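# Unfold a pallet collar and set it on the pallet

## Task

Unfold the pallet collar into its open shape and lower it onto the pallet so it sits squarely aligned there, staying in place once the arms let go.

## Robot and tools

Setup: four Kinova Gen3 arms with seven joints each (arm1, arm2, arm3, arm4), each ending in a Robotiq 2F-85 two-finger gripper. A hand reaches roughly 1.0 m from its joint-1 axis. Foot (base_link) poses in the scene frame, metres: arm1 x=-0.435 y=-0.871 z=+0.822 quat_wxyz=(+0.750, +0.002, +0.000, +0.662); arm2 x=+0.211 y=-0.881 z=+0.768 quat_wxyz=(+0.687, +0.000, +0.000, +0.727); arm3 x=+1.000 y=-0.055 z=+0.775 quat_wxyz=(+0.072, -0.004, +0.003, -0.997); arm4 x=-0.897 y=-0.144 z=+0.794 quat_wxyz=(+0.991, +0.000, +0.006, -0.137). Each foot points along its own +x.

Frames: the scene frame is in metres, origin on the floor, +z upward. The reported hand point is the middle of the closed finger pads (pads are 38 mm long), about 2 cm short of the fingertips when shut or half open and 0.5 cm when fully open. Fingers extend along the hand's +z; they open and close along the hand's y.

move: one action for any subset of arms. Arguments arm1, arm2, arm3, arm4 are separate optional objects, one per arm. Inside each, "joints" is a set of named absolute targets in that arm's own joint space (not offsets): joint1_rad to joint7_rad in radians, gripper_m in metres as the fingertip gap, 0 to 0.085. Joints you leave out keep their earlier target and may keep pushing toward it. Ranges and signs: joint1_rad -69.115 to 69.115, positive turns clockwise seen from above, 0 points the arm along its foot's +x; joint2_rad -2.249 to 2.249, 0 is upright, positive leans forward; joint3_rad -69.115 to 69.115, twist of the upper arm; joint4_rad -2.579 to 2.579, elbow, 0 straight, positive bends the same way positive joint2 leans (with joint3 at 0); joint5_rad -69.115 to 69.115, forearm twist; joint6_rad -2.099 to 2.099, wrist, 0 straight, positive bends like positive joint4 (with joint5 at 0); joint7_rad -69.115 to 69.115, hand roll, positive is counter-clockwise viewed from behind the hand. Done tolerance is ±0.01 rad per joint and ±0.003 m for the gripper. Optional "min_time_s" (0.1 to 8 s) is a lower bound on that arm's motion duration. Joint targets move at most 1.39 rad/s (joints 1-4) or 1.22 rad/s (joints 5-7); no action exceeds 15 s. Joints of one arm start and finish together, so the hand can sweep a wide arc between postures. "cameras": list of names from arm1_cam_wrist, arm2_cam_wrist, arm3_cam_wrist, arm4_cam_wrist, cam_high, cam_low, or ["all"]; [] gives none. "blocking": true or omitted waits until everything is at rest; false returns in about 0.5 s while motion continues. A later move overrides only the joints it names. A move with no action reports full state and all images. Example: {"arm1": {"joints": {"gripper_m": 0.05}}, "arm2": {"joints": {"joint1_rad": 0.3}, "min_time_s": 2}}.

wait: {"seconds": 0 to 10, "cameras": optional}. Commands nothing; returns early once any running move comes to rest. wait(0) shows the "earlier move" line. stop: brakes every running motion and returns at rest; braked joints read "stopped" and may still press on contacts. zoom_image: {"camera", "region": [x0, y0, x1, y1]} in pixels of the latest 672x504 image of that camera, origin top-left, at most 504 by 504. finished_scene: {"scene": current number}; irreversible, and later calls in the same reply go to the next scene.

Results: "move" lists arms that got a motion; "as last shown" marks an arm without a command (statuses then read "not commanded"). "pictures" gives image order. joint_status per key: "moving", "done", "off_target" (resting away from target, maybe still pushing), "stopped", "time_out" (an uncommanded stop; the joint holds where it ended), "not_followed" (a safety check held the arm back; also shown as "previous command not reached" or "held back during"), "limit_stop_at_motor_heat". Joint velocities are rad/s; "within noise" means at rest. Joint torques are in N m, positive toward larger joint values, with fixed per-arm offsets and noise; a change at rest signals contact or load. Flange force is the outside force on the gripper along hand x y z, including held weight, noisy during acceleration; "no reading" near singular poses. MOTOR HOT appears at 60 °C; at 75 °C an OVER-TEMPERATURE FAULT lets the arm sag for 30 to 60 s or more; resend targets once it accepts commands. A torque fault (limits 104.5 N m for joints 1-4, 51.3 N m for joints 5-7, or a joint more than 5 degrees off its plan) freezes that arm and gripper for 10 seconds.

Cameras: cam_high and cam_low are fixed; wrist cameras ride on their arms and their pose is recomputed from joint readings. All images are 672x504 pinhole with radial distortion; calibration is close but not exact, best near image centre.

Sequencing: if a move or wait is refused, or an uncommanded stop hits it, the reply's following move, wait and finished_scene calls are skipped. Time passes while composing replies; running moves continue then.

Avoid: hard contact between robots (a hard squeeze ends the scene); closing a gripper on another arm's fingers; relying on the collision check, which can be late and ignores fingers. The arms do not yield on contact, so back off after touching. Do not knock objects out of the work area or to the floor, drop or release parts while they move, slam into fixed or heavy items, or strain the gripper with pushes, twists, heavy fast swings, or hard grips on parts still resting on something. For a firm grip, close from wide open to a gap well below the part's width. Loose objects may be nudged briefly by outside pushes. Holding loads or stretched poses heats motors. The collar must remain correctly seated after release before ending the scene.

Each tool is called as name([rows], argument=value, ...), one row to a line, values as JSON.

## Session

Scene 1 done. Now scene 2.

move()

Scene clock: 0.00 s.
Joint torques (N m): no reading
Flange force (N): no reading
Joint velocities: within noise
arm1.joint_positions: joint1_rad=+0.123 joint2_rad=-0.301 joint3_rad=-0.054 joint4_rad=+1.535 joint5_rad=-0.014 joint6_rad=+2.018 joint7_rad=+1.958 gripper_m=+0.085
arm1.joint_status: not commanded
arm1.hand: x=-0.3895 y=-0.7413 z=+1.3037 quat_wxyz=(+0.047, +0.772, -0.633, +0.026) (m; scene frame)
arm2.joint_positions: joint1_rad=+0.278 joint2_rad=-0.305 joint3_rad=-0.059 joint4_rad=+1.563 joint5_rad=-0.073 joint6_rad=+2.064 joint7_rad=+1.479 gripper_m=+0.085
arm2.joint_status: not commanded
arm2.hand: x=+0.2322 y=-0.7667 z=+1.2451 quat_wxyz=(+0.083, +0.618, -0.781, +0.043) (m; scene frame)
arm3.joint_positions: joint1_rad=+0.368 joint2_rad=-0.351 joint3_rad=-0.122 joint4_rad=+1.572 joint5_rad=-0.014 joint6_rad=+2.059 joint7_rad=+1.341 gripper_m=+0.085
arm3.joint_status: not commanded
arm3.hand: x=+0.8987 y=-0.0339 z=+1.2552 quat_wxyz=(+0.021, -0.984, +0.167, -0.065) (m; scene frame)
arm4.joint_positions: joint1_rad=-0.442 joint2_rad=-0.407 joint3_rad=-0.070 joint4_rad=+1.482 joint5_rad=-0.023 joint6_rad=+1.964 joint7_rad=+1.516 gripper_m=+0.085
arm4.joint_status: not commanded
arm4.hand: x=-0.7507 y=-0.1242 z=+1.3034 quat_wxyz=(-0.045, +0.093, -0.995, -0.005) (m; scene frame)
pictures: arm1_cam_wrist, arm2_cam_wrist, arm3_cam_wrist, arm4_cam_wrist, cam_high, cam_low
camera_calibration:
arm1_cam_wrist: T_world_to_cam=[[-0.97649, -0.2022, 0.07476, -0.63303], [-0.20766, 0.97537, -0.07438, 0.79201], [-0.05788, -0.08815, -0.99442, 1.35773]] pos_world=[-0.3751, -0.78081, 1.45639]
arm2_cam_wrist: T_world_to_cam=[[-0.97353, 0.22588, 0.03485, 0.35452], [0.21625, 0.95971, -0.17943, 0.96387], [-0.07398, -0.16714, -0.98315, 1.25732]] pos_world=[0.2297, -0.79496, 1.39673]
arm3_cam_wrist: T_world_to_cam=[[-0.31554, -0.94694, -0.06114, 0.32753], [-0.94105, 0.32056, -0.10801, 1.04475], [0.12188, 0.02346, -0.99227, 1.28431]] pos_world=[0.92998, -0.05488, 1.40725]
arm4_cam_wrist: T_world_to_cam=[[-0.1903, 0.9817, 0.00766, -0.0326], [0.97799, 0.18889, 0.08864, 0.69277], [0.08557, 0.02436, -0.99603, 1.51422]] pos_world=[-0.8133, -0.13573, 1.44706]

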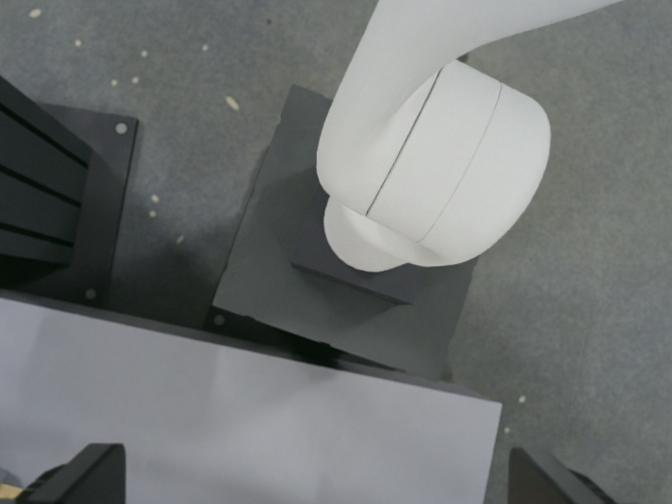

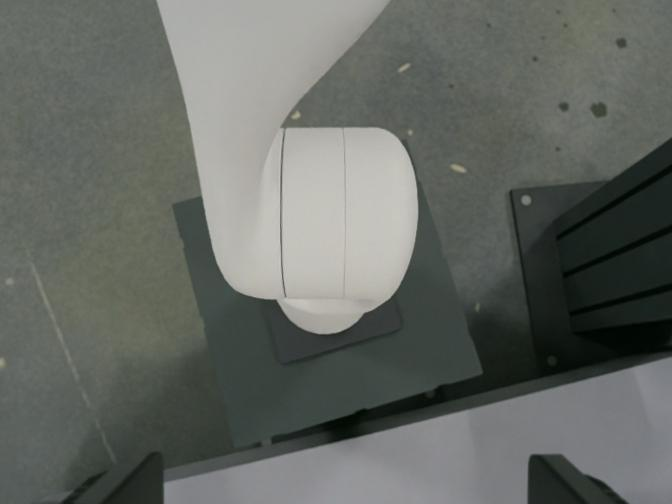

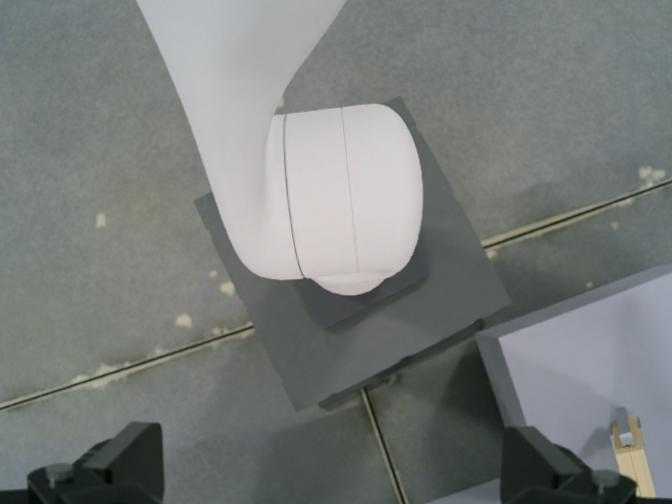

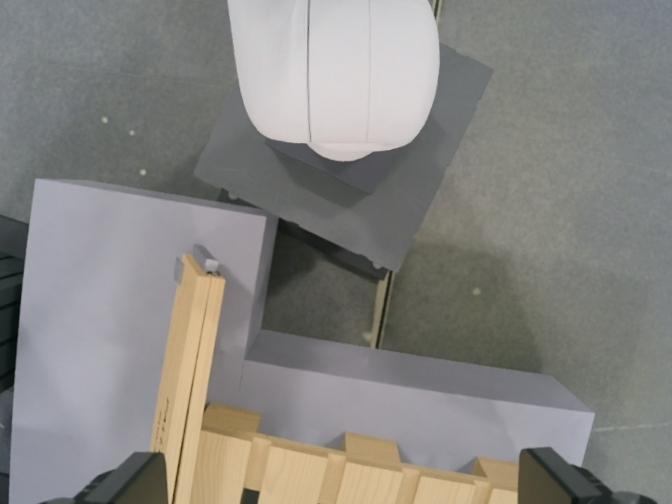

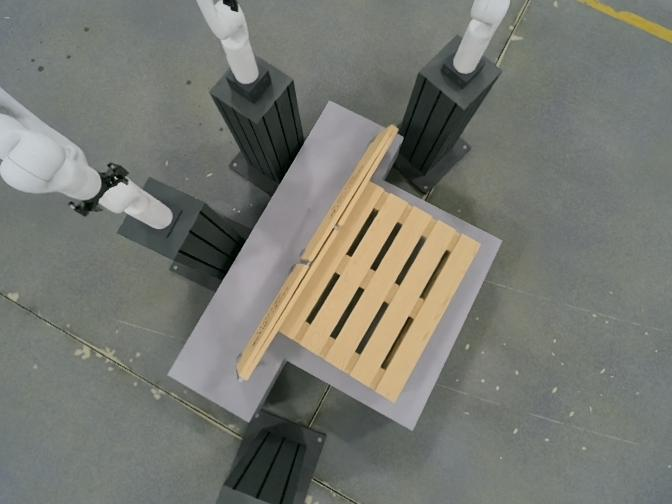

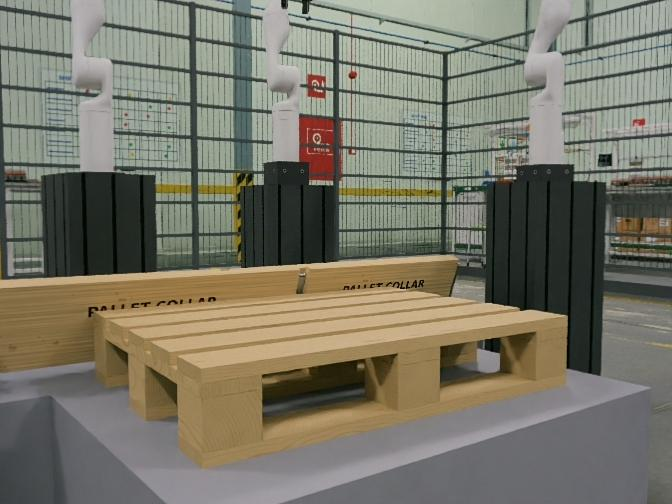

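zoom_image(camera="cam_high", region=[220, 110, 420, 270])

zoom_image(camera="cam_high", region=[220, 230, 420, 410])

zoom_image(camera="cam_low", region=[0, 240, 500, 400])

zoom_image(camera="arm4_cam_wrist", region=[100, 220, 320, 504])

zoom_image(camera="arm3_cam_wrist", region=[572, 354, 672, 504])

Scaled by 2.520 from the camera's image (finer frame: 960x720).

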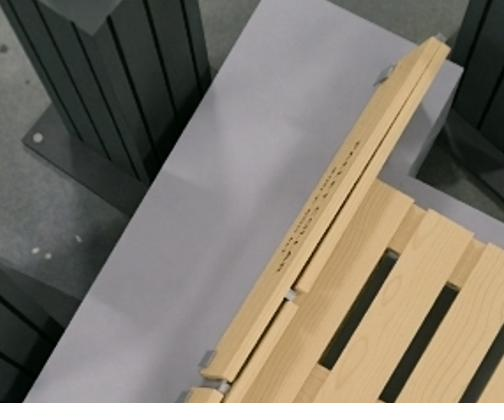

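Scaled by 2.520 from the camera's image (finer frame: 960x720).

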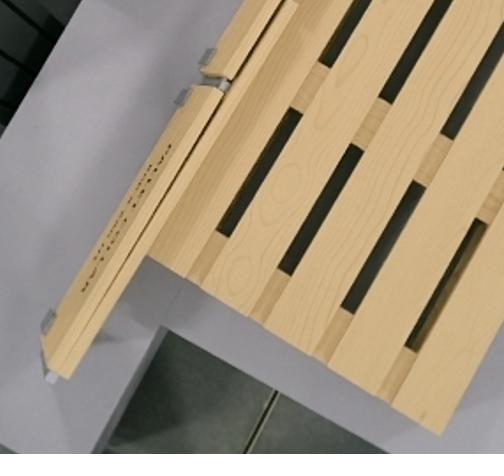

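Scaled by 1.008 from the camera's image (finer frame: 960x720).

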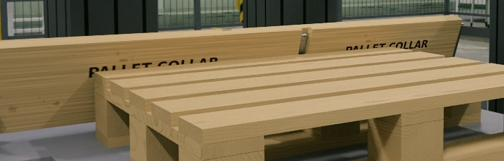

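Scaled by 1.775.

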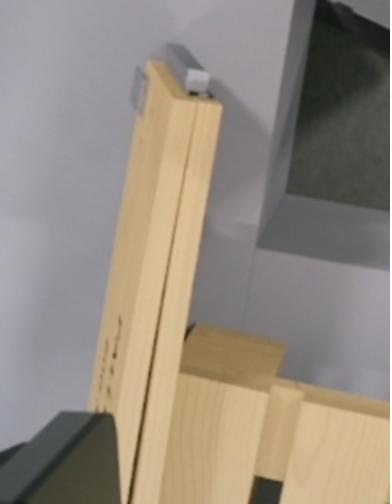

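Scaled by 3.360.

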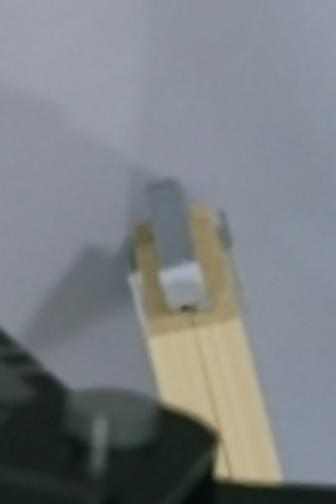

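move(arm1={"joints":{"joint1_rad":0.5443,"joint2_rad":1.0858,"joint3_rad":0,"joint4_rad":1.1432,"joint5_rad":0,"joint6_rad":0.9133,"joint7_rad":0.6687},"min_time_s":4}, arm2={"joints":{"joint1_rad":-0.0177,"joint2_rad":0.7538,"joint3_rad":0,"joint4_rad":1.7287,"joint5_rad":0,"joint6_rad":0.6591,"joint7_rad":-0.0742},"min_time_s":4}, arm3={"joints":{"joint1_rad":-0.4118,"joint2_rad":0.9606,"joint3_rad":0,"joint4_rad":1.3524,"joint5_rad":0,"joint6_rad":0.8328,"joint7_rad":1.0149},"min_time_s":4}, arm4={"joints":{"joint1_rad":0.1572,"joint2_rad":0.7353,"joint3_rad":0,"joint4_rad":2.0579,"joint5_rad":0,"joint6_rad":0.3369,"joint7_rad":2.0027},"min_time_s":4}, cameras=["all"])

Scene clock: 29.83 s.
Joint torques (N m): arm1=[1.36 -24.63 0.92 -7.57 0.49 0.39 -0.33] | arm2=[-0.96 -19.94 0.87 -4.22 0.09 0 0.03] | arm3=[0.52 -20.93 1.66 -5.62 -0.23 -0.26 -0.22] | arm4=[1.77 -16.11 2.37 -2.75 -0.17 0.72 0.24]
Flange force (N): arm1=[4.1 -1.8 0.7] | arm2=[-2.1 5.7 0.1] | arm3=[-1.0 0.6 -4.2] | arm4=[-0.5 4.8 0.1]
move: arm1 done; arm2 done; arm3 done; arm4 done
Joint velocities: within noise
arm1.joint_positions: joint1_rad=+0.544 joint2_rad=+1.086 joint3_rad=+0.000 joint4_rad=+1.143 joint5_rad=+0.000 joint6_rad=+0.913 joint7_rad=+0.669 gripper_m=+0.085
arm1.joint_status: all done
arm1.hand: x=-0.0303 y=-0.3992 z=+0.8000 quat_wxyz=(+0.001, +0.000, -1.000, -0.001)
arm2.joint_positions: joint1_rad=-0.018 joint2_rad=+0.754 joint3_rad=+0.000 joint4_rad=+1.729 joint5_rad=+0.000 joint6_rad=+0.659 joint7_rad=-0.074 gripper_m=+0.085
arm2.joint_status: all done
arm2.hand: x=+0.2009 y=-0.3996 z=+0.7999 quat_wxyz=(+0.000, +0.000, -1.000, +0.000)
arm3.joint_positions: joint1_rad=-0.412 joint2_rad=+0.961 joint3_rad=+0.000 joint4_rad=+1.352 joint5_rad=+0.000 joint6_rad=+0.833 joint7_rad=+1.015 gripper_m=+0.085
arm3.joint_status: all done
arm3.hand: x=+0.4982 y=-0.3381 z=+0.7797 quat_wxyz=(+0.004, -1.000, +0.000, +0.002)
arm4.joint_positions: joint1_rad=+0.157 joint2_rad=+0.735 joint3_rad=+0.000 joint4_rad=+2.058 joint5_rad=+0.000 joint6_rad=+0.337 joint7_rad=+2.003 gripper_m=+0.085
arm4.joint_status: all done
arm4.hand: x=-0.5510 y=-0.3311 z=+0.7794 quat_wxyz=(+0.001, +0.000, -1.000, +0.002)
pictures: arm1_cam_wrist, arm2_cam_wrist, arm3_cam_wrist, arm4_cam_wrist, cam_high, cam_low
arm1_cam_wrist: T_world_to_cam=[[-0.01243, 0.99928, 0.03585, 0.36461], [0.99969, 0.01165, 0.0219, 0.0703], [0.02146, 0.03611, -0.99912, 0.9636]] pos_world=[-0.08643, -0.39996, 0.94814]
arm2_cam_wrist: T_world_to_cam=[[-0.00587, 0.99998, -0.00051, 0.39997], [0.99998, 0.00587, 0.00283, -0.14601], [0.00284, -0.00049, -1, 0.94337]] pos_world=[0.14568, -0.39865, 0.94398]
arm3_cam_wrist: T_world_to_cam=[[0.01141, -0.9999, -0.00813, -0.3382], [-0.99977, -0.01155, 0.0179, 0.53269], [-0.018, 0.00792, -0.99981, 0.93876]] pos_world=[0.55332, -0.33945, 0.92629]
arm4_cam_wrist: T_world_to_cam=[[-0.0043, 0.99999, 0.00278, 0.32481], [0.99998, 0.00431, -0.00359, 0.60593], [-0.0036, 0.00276, -0.99999, 0.9271]] pos_world=[-0.60118, -0.32998, 0.92836]

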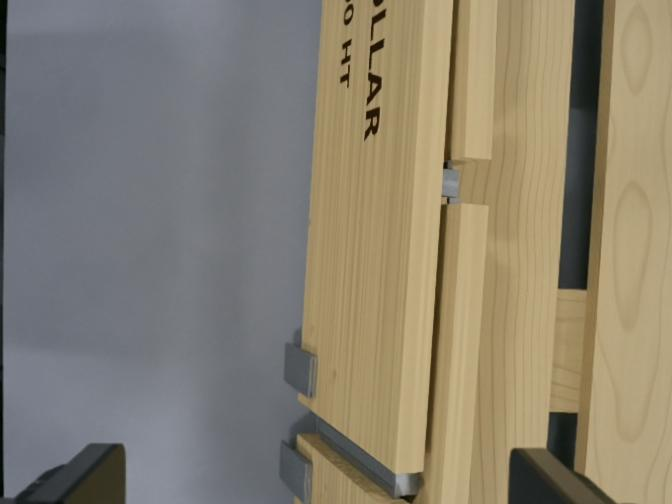

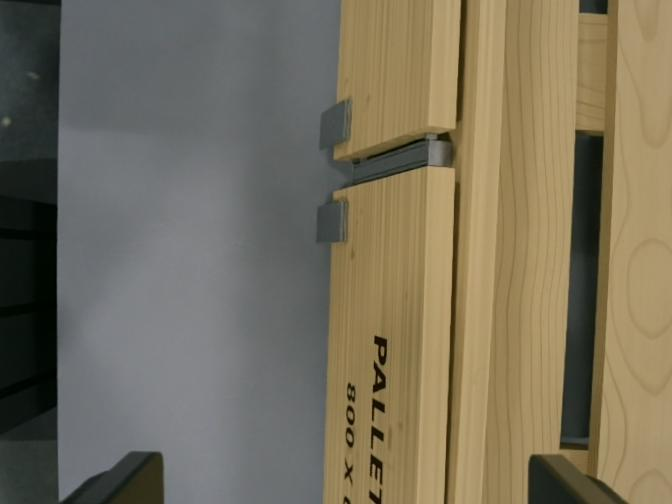

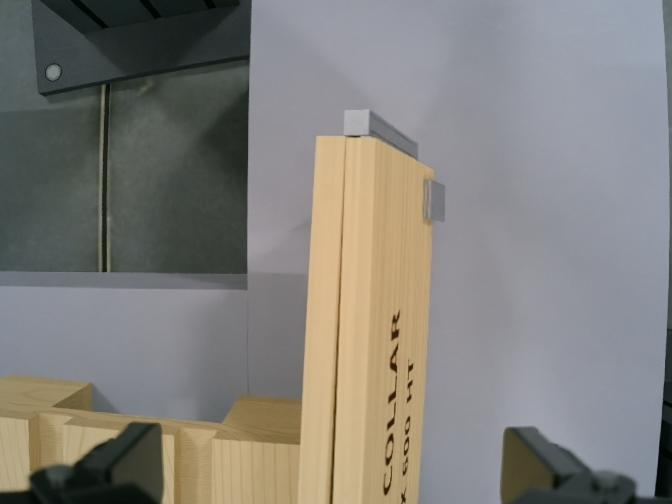

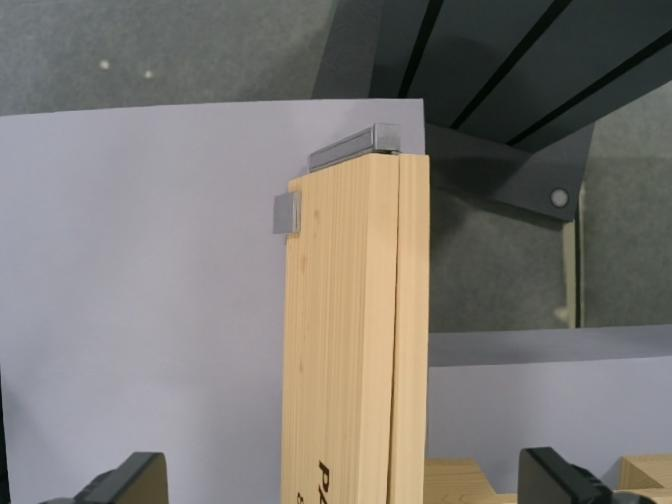

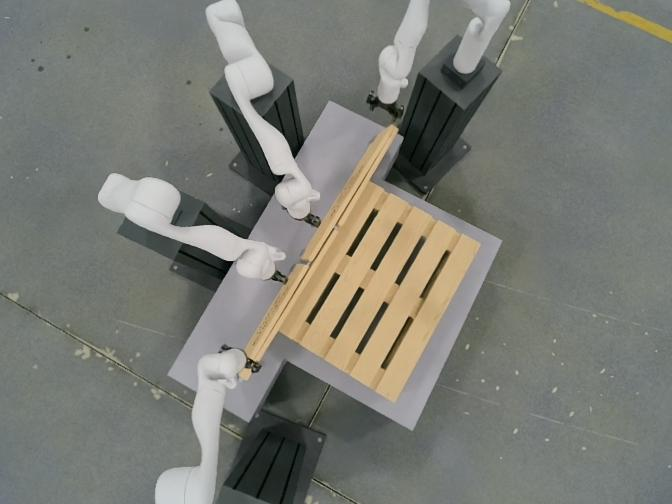

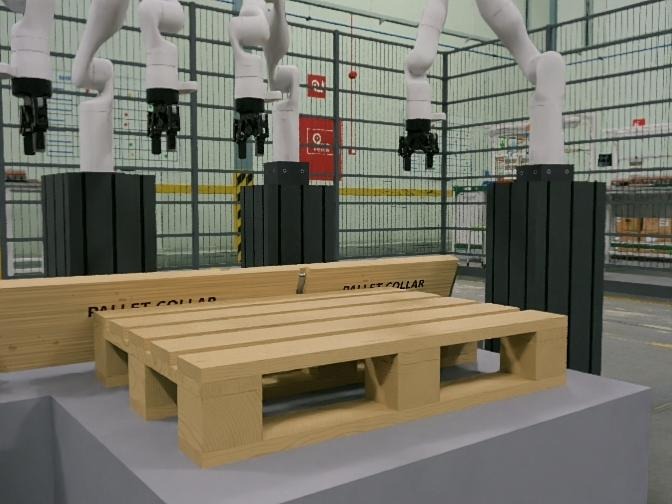

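zoom_image(camera="arm1_cam_wrist", region=[370, 0, 530, 250])

zoom_image(camera="arm1_cam_wrist", region=[370, 250, 530, 504])

zoom_image(camera="arm2_cam_wrist", region=[390, 0, 550, 250])

zoom_image(camera="arm3_cam_wrist", region=[280, 90, 460, 300])

zoom_image(camera="arm4_cam_wrist", region=[260, 90, 480, 300])

Scaled by 2.016.

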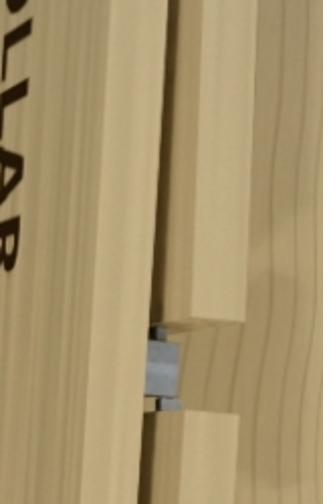

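Scaled by 1.984.

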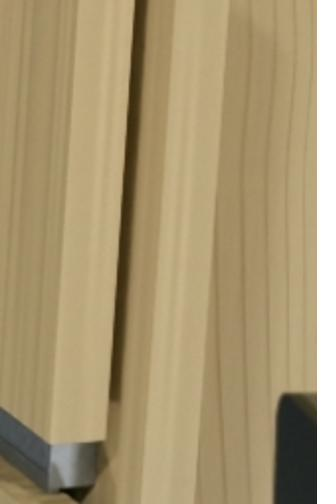

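Scaled by 2.016.

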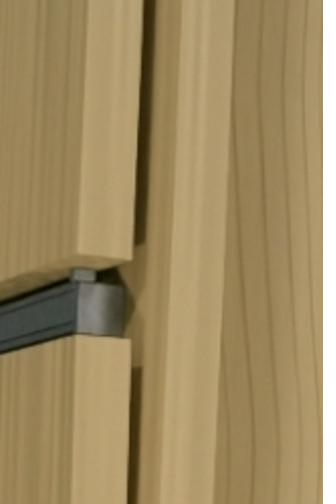

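Scaled by 2.400.

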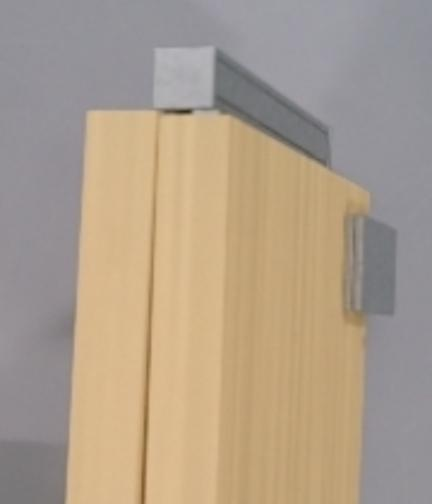

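Scaled by 2.291.

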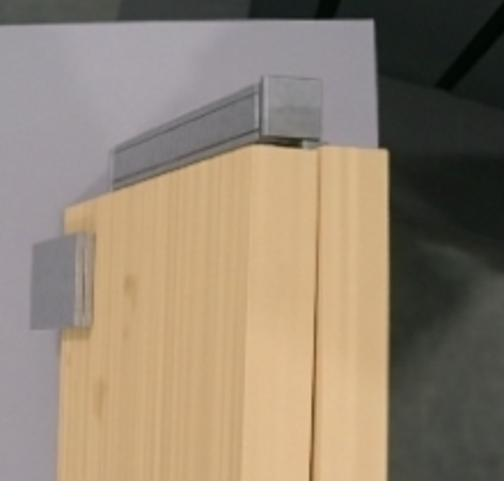

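zoom_image(camera="arm2_cam_wrist", region=[470, 0, 672, 252])

zoom_image(camera="arm2_cam_wrist", region=[470, 252, 672, 504])

zoom_image(camera="cam_low", region=[60, 280, 320, 480])

zoom_image(camera="cam_low", region=[400, 240, 600, 400])

Scaled by 2.000.

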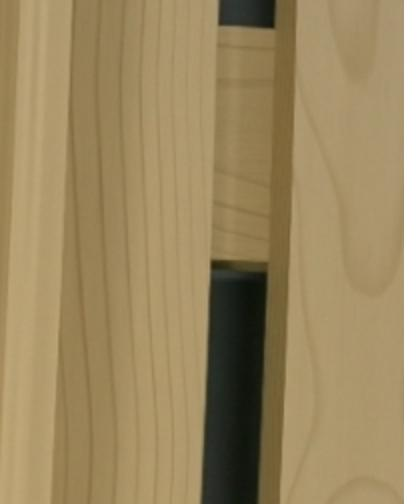

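Scaled by 2.000.

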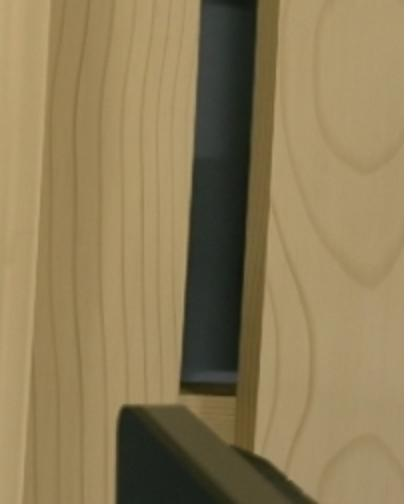

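Scaled by 1.938 from the camera's image (finer frame: 960x720).

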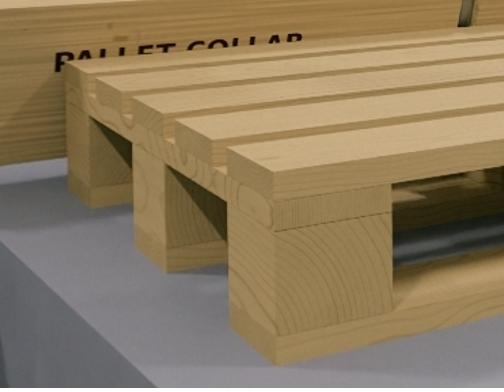

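Scaled by 2.520 from the camera's image (finer frame: 960x720).

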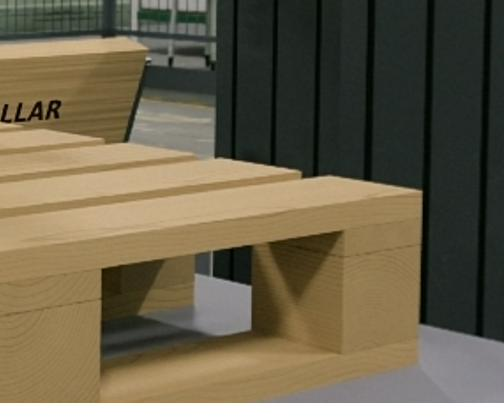

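zoom_image(camera="cam_high", region=[345, 60, 445, 150])

zoom_image(camera="cam_high", region=[200, 320, 300, 410])

zoom_image(camera="cam_high", region=[240, 170, 340, 300])

Scaled by 5.040 from the camera's image (finer frame: 960x720).

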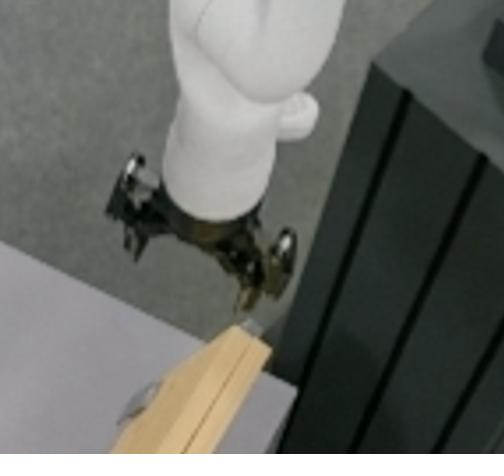

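Scaled by 5.040 from the camera's image (finer frame: 960x720).

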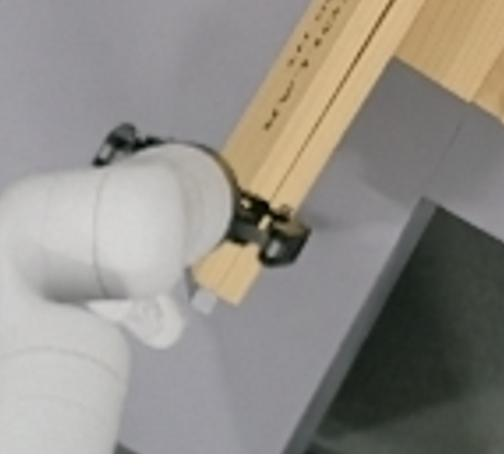

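Scaled by 3.877 from the camera's image (finer frame: 960x720).

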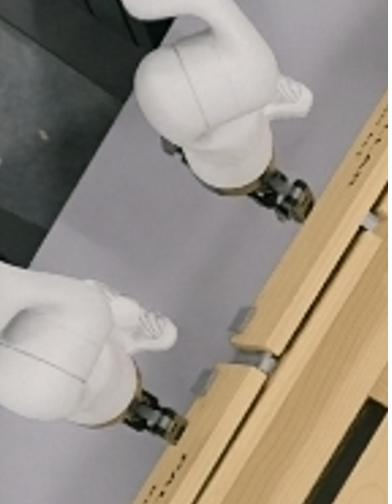

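zoom_image(camera="cam_high", region=[430, 200, 510, 280])

zoom_image(camera="cam_high", region=[350, 350, 430, 430])

zoom_image(camera="cam_high", region=[250, 290, 330, 370])

zoom_image(camera="cam_high", region=[350, 150, 430, 230])

Scaled by 6.300 from the camera's image (finer frame: 960x720).

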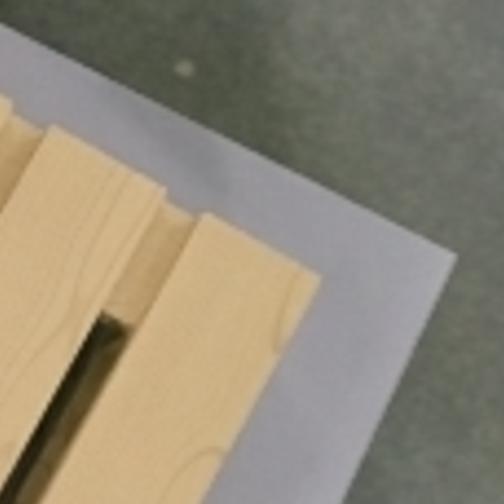

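Scaled by 6.300 from the camera's image (finer frame: 960x720).

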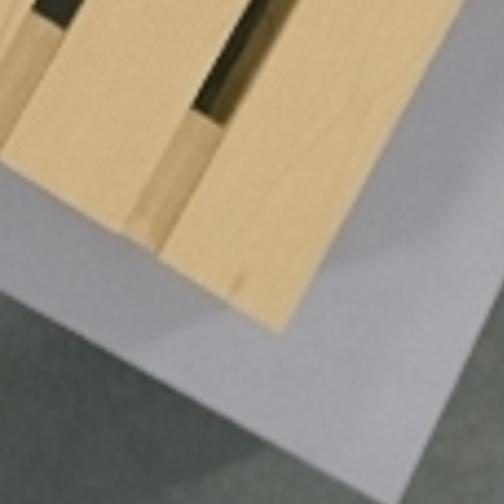

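Scaled by 6.300 from the camera's image (finer frame: 960x720).

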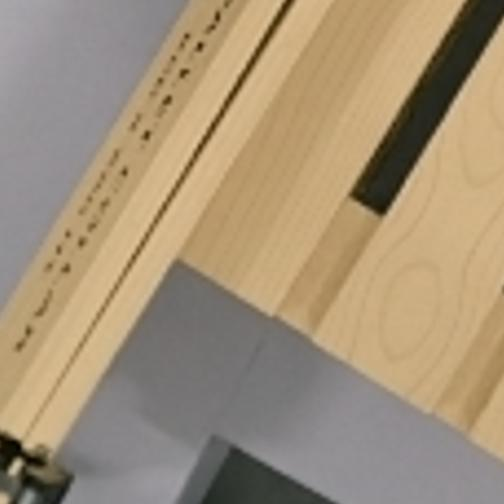

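Scaled by 6.300 from the camera's image (finer frame: 960x720).

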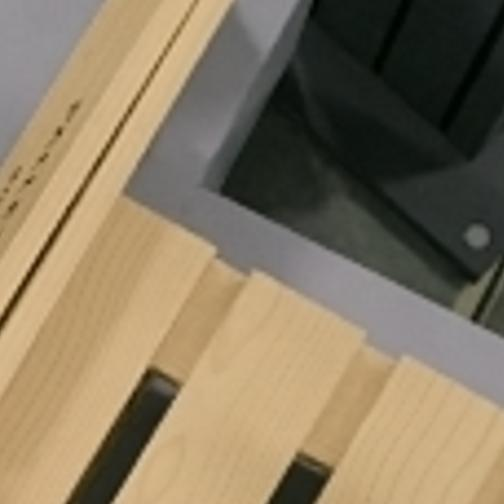

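move(arm3={"joints":{"joint1_rad":-0.4265,"joint2_rad":1.3049,"joint3_rad":0,"joint4_rad":1.2514,"joint5_rad":0,"joint6_rad":0.5894,"joint7_rad":0.96},"min_time_s":2.5}, arm4={"joints":{"joint1_rad":0.0983,"joint2_rad":1.2046,"joint3_rad":0,"joint4_rad":1.9754,"joint5_rad":0,"joint6_rad":-0.05,"joint7_rad":1.9037},"min_time_s":2.5}, cameras=["arm3_cam_wrist", "arm4_cam_wrist", "cam_low"])

Scene clock: 85.80 s.
Joint torques (N m): arm1=[1.38 -24.59 0.98 -7.56 0.49 0.4 -0.36] | arm2=[-0.89 -19.97 0.86 -4.16 0.11 0.01 0.07] | arm3=[0.53 -22.17 1.71 -3.92 -0.24 -0.26 -0.25] | arm4=[1.71 -17.94 2.51 0.56 -0.2 0.71 0.27]
Flange force (N): arm1=[4.1 -1.9 0.7] | arm2=[-1.8 5.9 0.1] | arm3=[-2.2 1.2 -3.6] | arm4=[0.3 4.9 -0.8]
move: arm3 done; arm4 done
Joint velocities: within noise
arm1, arm2: as last shown
arm1.hand: x=-0.0304 y=-0.3992 z=+0.8000 quat_wxyz=(+0.001, +0.000, -1.000, -0.001)
arm3.joint_positions: joint1_rad=-0.427 joint2_rad=+1.305 joint3_rad=+0.000 joint4_rad=+1.251 joint5_rad=+0.000 joint6_rad=+0.589 joint7_rad=+0.960 gripper_m=+0.085
arm3.joint_status: all done
arm3.hand: x=+0.4982 y=-0.3462 z=+0.5996 quat_wxyz=(+0.004, -1.000, +0.020, +0.003)
arm4.joint_positions: joint1_rad=+0.098 joint2_rad=+1.205 joint3_rad=+0.000 joint4_rad=+1.975 joint5_rad=+0.000 joint6_rad=-0.050 joint7_rad=+1.904 gripper_m=+0.085
arm4.joint_status: all done
arm4.hand: x=-0.5511 y=-0.3069 z=+0.5994 quat_wxyz=(+0.001, -0.020, -1.000, +0.001)
arm3_cam_wrist: T_world_to_cam=[[-0.0287, -0.99956, -0.00796, -0.32774], [-0.99943, 0.02855, 0.01829, 0.54944], [-0.01805, 0.00848, -0.9998, 0.7589]] pos_world=[0.55341, -0.34971, 0.74609]
arm4_cam_wrist: T_world_to_cam=[[0.03582, 0.99935, 0.00325, 0.32275], [0.99935, -0.03581, -0.00313, 0.59234], [-0.00301, 0.00336, -0.99999, 0.74757]] pos_world=[-0.60127, -0.30385, 0.74836]

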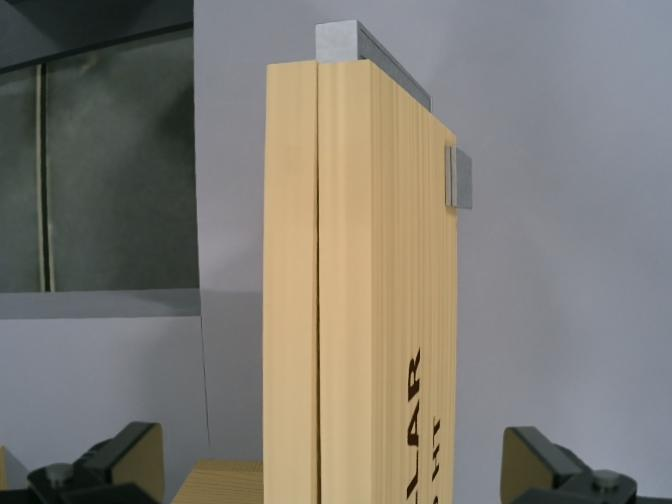

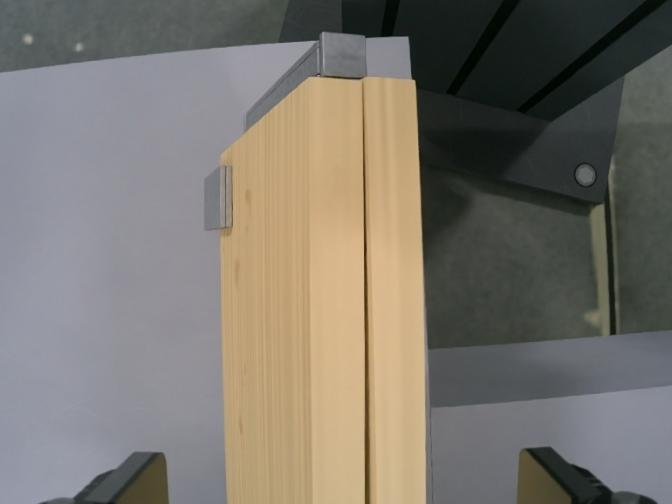

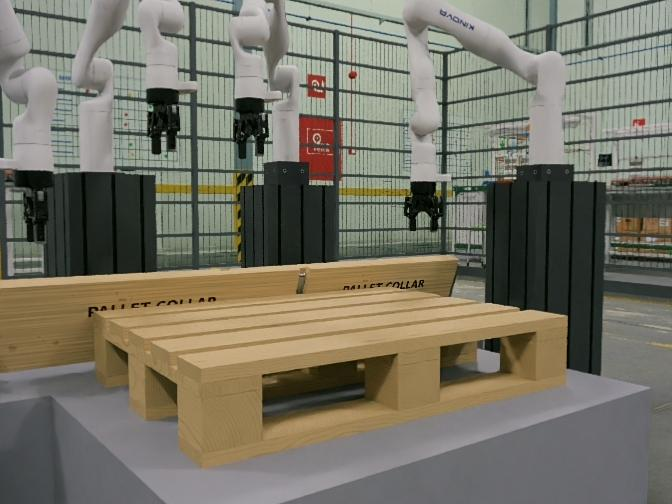

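move(arm3={"joints":{"joint1_rad":-0.4282,"joint2_rad":1.5471,"joint4_rad":1.0661,"joint6_rad":0.5326,"joint7_rad":0.9583},"min_time_s":2}, arm4={"joints":{"joint1_rad":0.0975,"joint2_rad":1.4785,"joint4_rad":1.7807,"joint6_rad":-0.1293,"joint7_rad":1.9029},"min_time_s":2}, cameras=["arm3_cam_wrist", "arm4_cam_wrist"])

Scene clock: 90.20 s.
Joint torques (N m): arm1=[1.39 -24.61 0.99 -7.6 0.49 0.38 -0.33] | arm2=[-0.94 -19.97 0.85 -4.23 0.05 -0.02 0.08] | arm3=[0.51 -22.48 1.69 -3.5 -0.22 -0.26 -0.25] | arm4=[1.68 -18.47 2.56 1.28 -0.18 0.7 0.3]
Flange force (N): arm1=[4.2 -1.9 0.7] | arm2=[-1.9 5.7 0.1] | arm3=[-2.7 1.5 -2.8] | arm4=[0.1 4.9 -1.2]
move: arm3 done; arm4 done
Joint velocities: within noise
arm1, arm2: as last shown
arm3.joint_positions: joint1_rad=-0.428 joint2_rad=+1.547 joint3_rad=+0.000 joint4_rad=+1.066 joint5_rad=+0.000 joint6_rad=+0.533 joint7_rad=+0.958 gripper_m=+0.085
arm3.joint_status: all done
arm3.hand: x=+0.4982 y=-0.3461 z=+0.4895 quat_wxyz=(+0.004, -1.000, +0.020, +0.003)
arm4.joint_positions: joint1_rad=+0.097 joint2_rad=+1.479 joint3_rad=+0.000 joint4_rad=+1.781 joint5_rad=+0.000 joint6_rad=-0.129 joint7_rad=+1.903 gripper_m=+0.085
arm4.joint_status: all done
arm4.hand: x=-0.5511 y=-0.3069 z=+0.4894 quat_wxyz=(+0.001, -0.020, -1.000, +0.001)
arm3_cam_wrist: T_world_to_cam=[[-0.0287, -0.99956, -0.00796, -0.32851], [-0.99943, 0.02855, 0.01819, 0.55151], [-0.01795, 0.00848, -0.9998, 0.64887]] pos_world=[0.55341, -0.34961, 0.63609]
arm4_cam_wrist: T_world_to_cam=[[0.03582, 0.99935, 0.00326, 0.32311], [0.99935, -0.03581, -0.00303, 0.59193], [-0.00291, 0.00336, -0.99999, 0.63763]] pos_world=[-0.60127, -0.30385, 0.63836]

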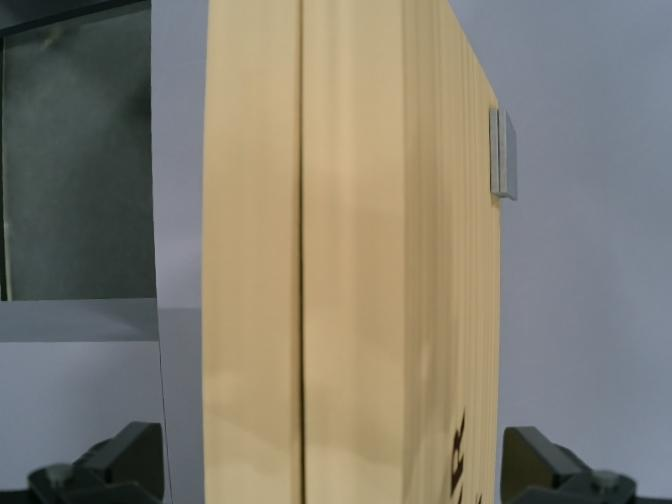

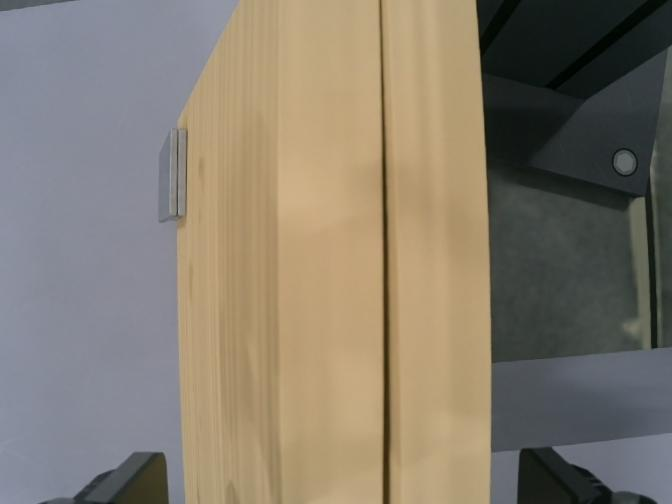

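move(arm3={"joints":{"gripper_m":0.066}}, arm4={"joints":{"gripper_m":0.066}}, cameras=[])

move(arm3={"joints":{"joint1_rad":-0.5131,"joint2_rad":1.6003,"joint4_rad":0.8832,"joint6_rad":0.6614,"joint7_rad":0.8734},"min_time_s":4}, arm4={"joints":{"joint1_rad":0.2427,"joint2_rad":1.4733,"joint4_rad":1.6858,"joint6_rad":-0.0286,"joint7_rad":2.0481},"min_time_s":4}, cameras=["arm3_cam_wrist", "arm4_cam_wrist", "cam_low", "arm1_cam_wrist", "arm2_cam_wrist"])

Scene clock: 97.53 s.
Joint torques (N m): arm1=[1.35 -24.61 0.95 -7.53 0.51 0.39 -0.37] | arm2=[-0.92 -19.88 0.8 -4.21 0.11 -0.04 0.09] | arm3=[0.51 -22.42 1.7 -3.47 -0.26 -0.26 -0.22] | arm4=[1.72 -18.42 2.56 1.27 -0.18 0.7 0.28]
Flange force (N): arm1=[3.9 -1.7 0.7] | arm2=[-1.8 5.7 -0.2] | arm3=[-2.7 1.6 -2.9] | arm4=[0.1 5.0 -1.3]
move: arm3 done; arm4 done
Joint velocities: within noise
arm1, arm2: as last shown
arm3.joint_positions: joint1_rad=-0.428 joint2_rad=+1.547 joint3_rad=+0.000 joint4_rad=+1.066 joint5_rad=+0.000 joint6_rad=+0.533 joint7_rad=+0.958 gripper_m=+0.066
arm3.joint_status: all done
arm3.hand: x=+0.4982 y=-0.3461 z=+0.4895 quat_wxyz=(+0.004, -1.000, +0.020, +0.003)
arm4.joint_positions: joint1_rad=+0.097 joint2_rad=+1.479 joint3_rad=+0.000 joint4_rad=+1.781 joint5_rad=+0.000 joint6_rad=-0.129 joint7_rad=+1.903 gripper_m=+0.066
arm4.joint_status: all done
arm4.hand: x=-0.5511 y=-0.3069 z=+0.4894 quat_wxyz=(+0.001, -0.020, -1.000, +0.001)

Scene clock: 101.83 s.
Joint torques (N m): arm1=[1.38 -24.58 0.94 -7.57 0.51 0.4 -0.33] | arm2=[-0.88 -19.94 0.79 -4.2 0.02 0.02 0.11] | arm3=[0.55 -23.38 1.72 -4.43 -0.27 -0.25 -0.23] | arm4=[1.78 -19.24 2.6 0.42 -0.2 0.68 0.28]
Flange force (N): arm1=[4.2 -1.9 0.7] | arm2=[-1.7 5.7 0.1] | arm3=[-2.5 1.8 -2.7] | arm4=[-0.5 4.5 -1.4]
move: arm3 done; arm4 done
Joint velocities: within noise
arm1, arm2: as last shown
arm3.joint_positions: joint1_rad=-0.513 joint2_rad=+1.600 joint3_rad=+0.000 joint4_rad=+0.883 joint5_rad=+0.000 joint6_rad=+0.661 joint7_rad=+0.873 gripper_m=+0.066
arm3.joint_status: all done
arm3.hand: x=+0.4979 y=-0.4081 z=+0.4896 quat_wxyz=(+0.004, -1.000, +0.020, +0.003)
arm4.joint_positions: joint1_rad=+0.243 joint2_rad=+1.473 joint3_rad=+0.000 joint4_rad=+1.686 joint5_rad=+0.000 joint6_rad=-0.029 joint7_rad=+2.048 gripper_m=+0.066
arm4.joint_status: all done
arm4.hand: x=-0.5515 y=-0.3712 z=+0.4894 quat_wxyz=(+0.002, -0.020, -1.000, +0.002)
pictures: arm1_cam_wrist, arm2_cam_wrist, arm3_cam_wrist, arm4_cam_wrist, cam_low
arm1_cam_wrist: T_world_to_cam=[[-0.01243, 0.99928, 0.03585, 0.36461], [0.99969, 0.01165, 0.0219, 0.0703], [0.02146, 0.03611, -0.99912, 0.9636]] pos_world=[-0.08643, -0.39996, 0.94814]
arm2_cam_wrist: T_world_to_cam=[[-0.00587, 0.99998, -0.00051, 0.39997], [0.99998, 0.00587, 0.00283, -0.14601], [0.00284, -0.00049, -1, 0.94337]] pos_world=[0.14568, -0.39865, 0.94398]
arm3_cam_wrist: T_world_to_cam=[[-0.0287, -0.99956, -0.00773, -0.39063], [-0.99941, 0.02855, 0.01908, 0.55251], [-0.01885, 0.00828, -0.99979, 0.6497]] pos_world=[0.55322, -0.41161, 0.636]
arm4_cam_wrist: T_world_to_cam=[[0.03581, 0.99936, 0.00202, 0.38796], [0.99935, -0.0358, -0.00419, 0.59067], [-0.00411, 0.00216, -0.99999, 0.63667]] pos_world=[-0.60156, -0.36794, 0.63836]

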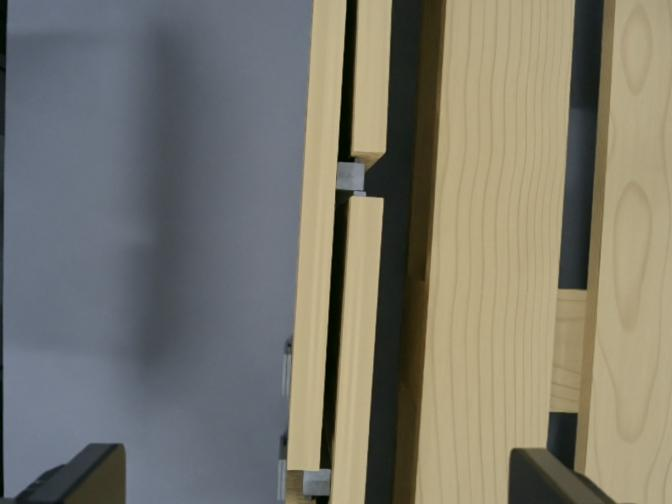

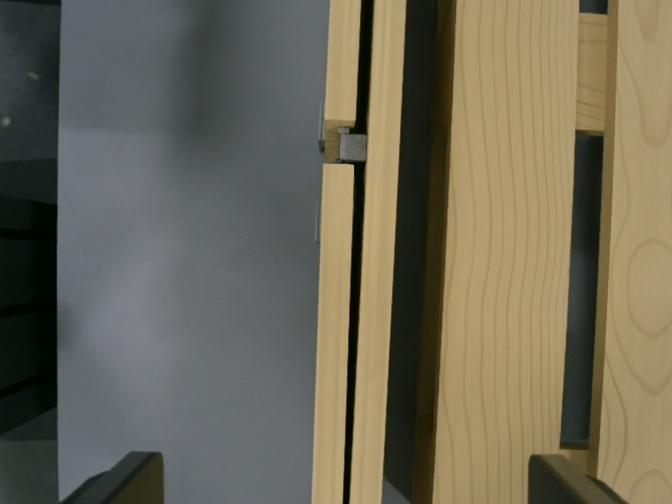

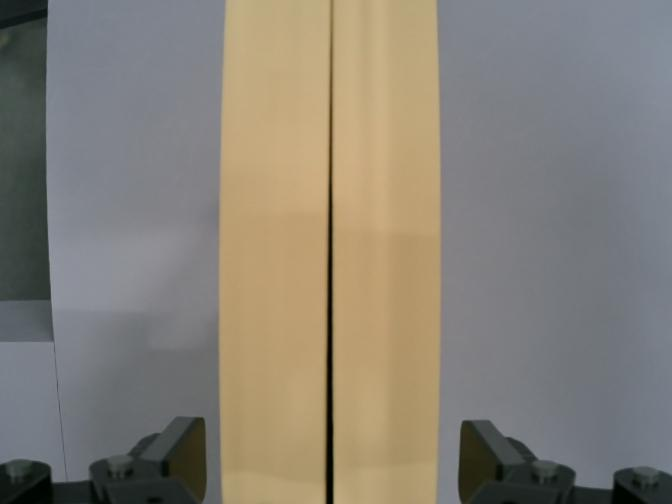

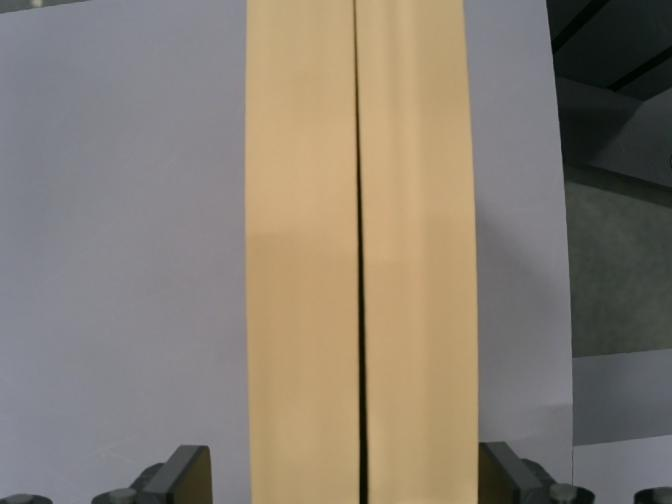

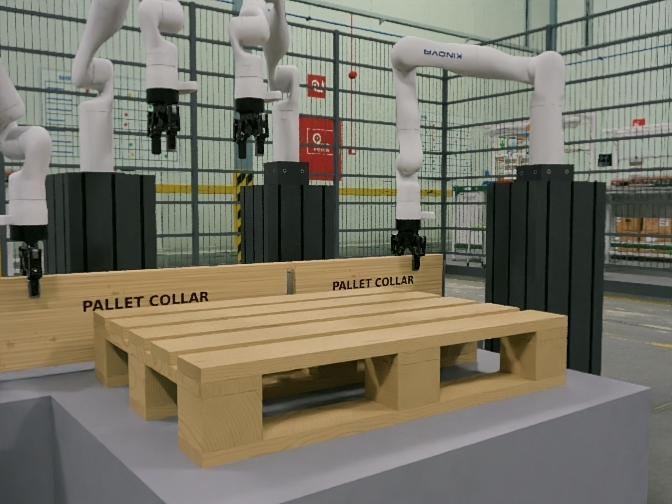

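zoom_image(camera="arm1_cam_wrist", region=[270, 100, 430, 300])

zoom_image(camera="arm1_cam_wrist", region=[250, 300, 410, 504])

zoom_image(camera="arm2_cam_wrist", region=[290, 0, 450, 250])

zoom_image(camera="arm2_cam_wrist", region=[290, 250, 450, 504])

Scaled by 2.520.

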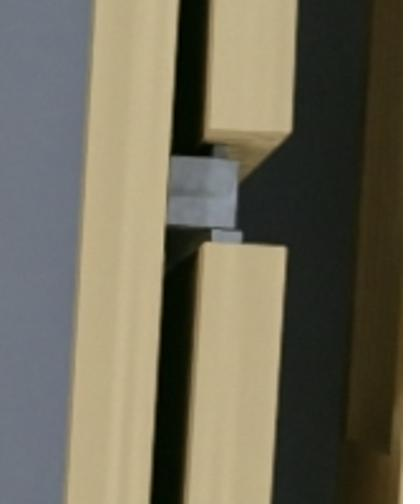

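Scaled by 2.471.

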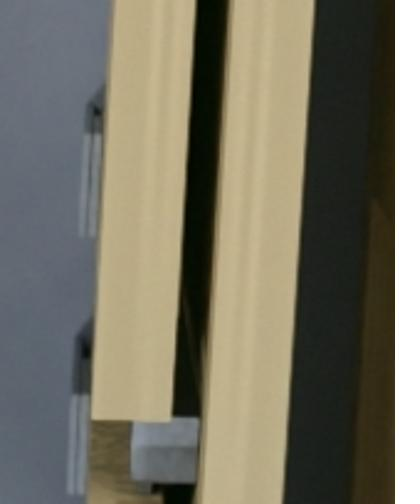

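Scaled by 2.016.

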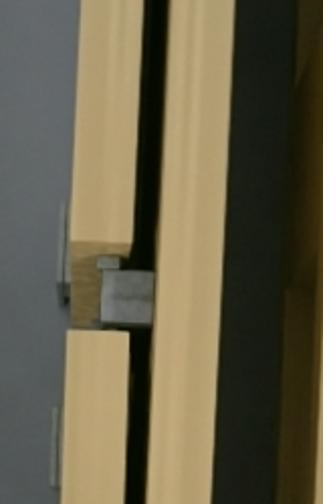

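Scaled by 1.984.

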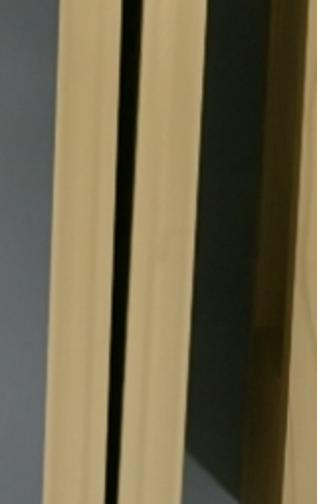

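move(arm1={"joints":{"joint1_rad":0.5589,"joint2_rad":1.5376,"joint3_rad":0,"joint4_rad":0.9532,"joint5_rad":0,"joint6_rad":0.6515,"joint7_rad":0.6449,"gripper_m":0.045},"min_time_s":3}, cameras=["arm1_cam_wrist"])

zoom_image(camera="arm1_cam_wrist", region=[170, 324, 470, 504])

Scene clock: 120.30 s.
Joint torques (N m): arm1=[1.38 -25.3 1.04 -5.96 0.52 0.4 -0.35] | arm2=[-0.93 -19.95 0.88 -4.14 0.05 -0.01 0.1] | arm3=[0.53 -23.38 1.71 -4.46 -0.24 -0.24 -0.26] | arm4=[1.75 -19.27 2.56 0.44 -0.21 0.7 0.26]
Flange force (N): arm1=[4.6 -2.4 -1.1] | arm2=[-1.9 6.0 0.0] | arm3=[-2.4 1.7 -2.8] | arm4=[-0.5 4.4 -1.2]
move: arm1 done
Joint velocities: within noise
arm1.joint_positions: joint1_rad=+0.559 joint2_rad=+1.538 joint3_rad=+0.000 joint4_rad=+0.953 joint5_rad=+0.000 joint6_rad=+0.652 joint7_rad=+0.645 gripper_m=+0.045
arm1.joint_status: all done
arm1.hand: x=-0.0304 y=-0.4121 z=+0.5600 quat_wxyz=(+0.001, -0.019, -1.000, -0.001)
arm2, arm3, arm4: as last shown
arm1_cam_wrist: T_world_to_cam=[[0.02596, 0.99902, 0.03573, 0.38719], [0.99941, -0.02674, 0.02165, 0.06005], [0.02259, 0.03514, -0.99913, 0.7239]] pos_world=[-0.08641, -0.41064, 0.70814]

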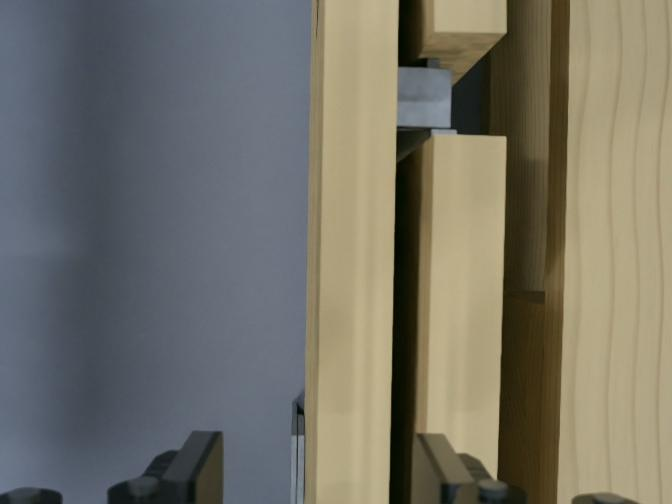

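Scaled by 1.680.

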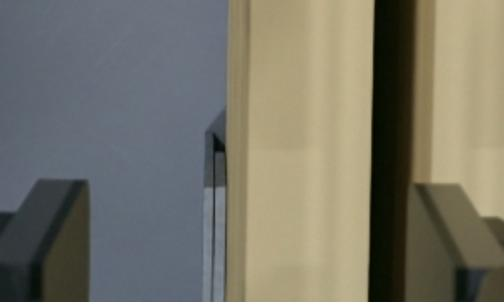

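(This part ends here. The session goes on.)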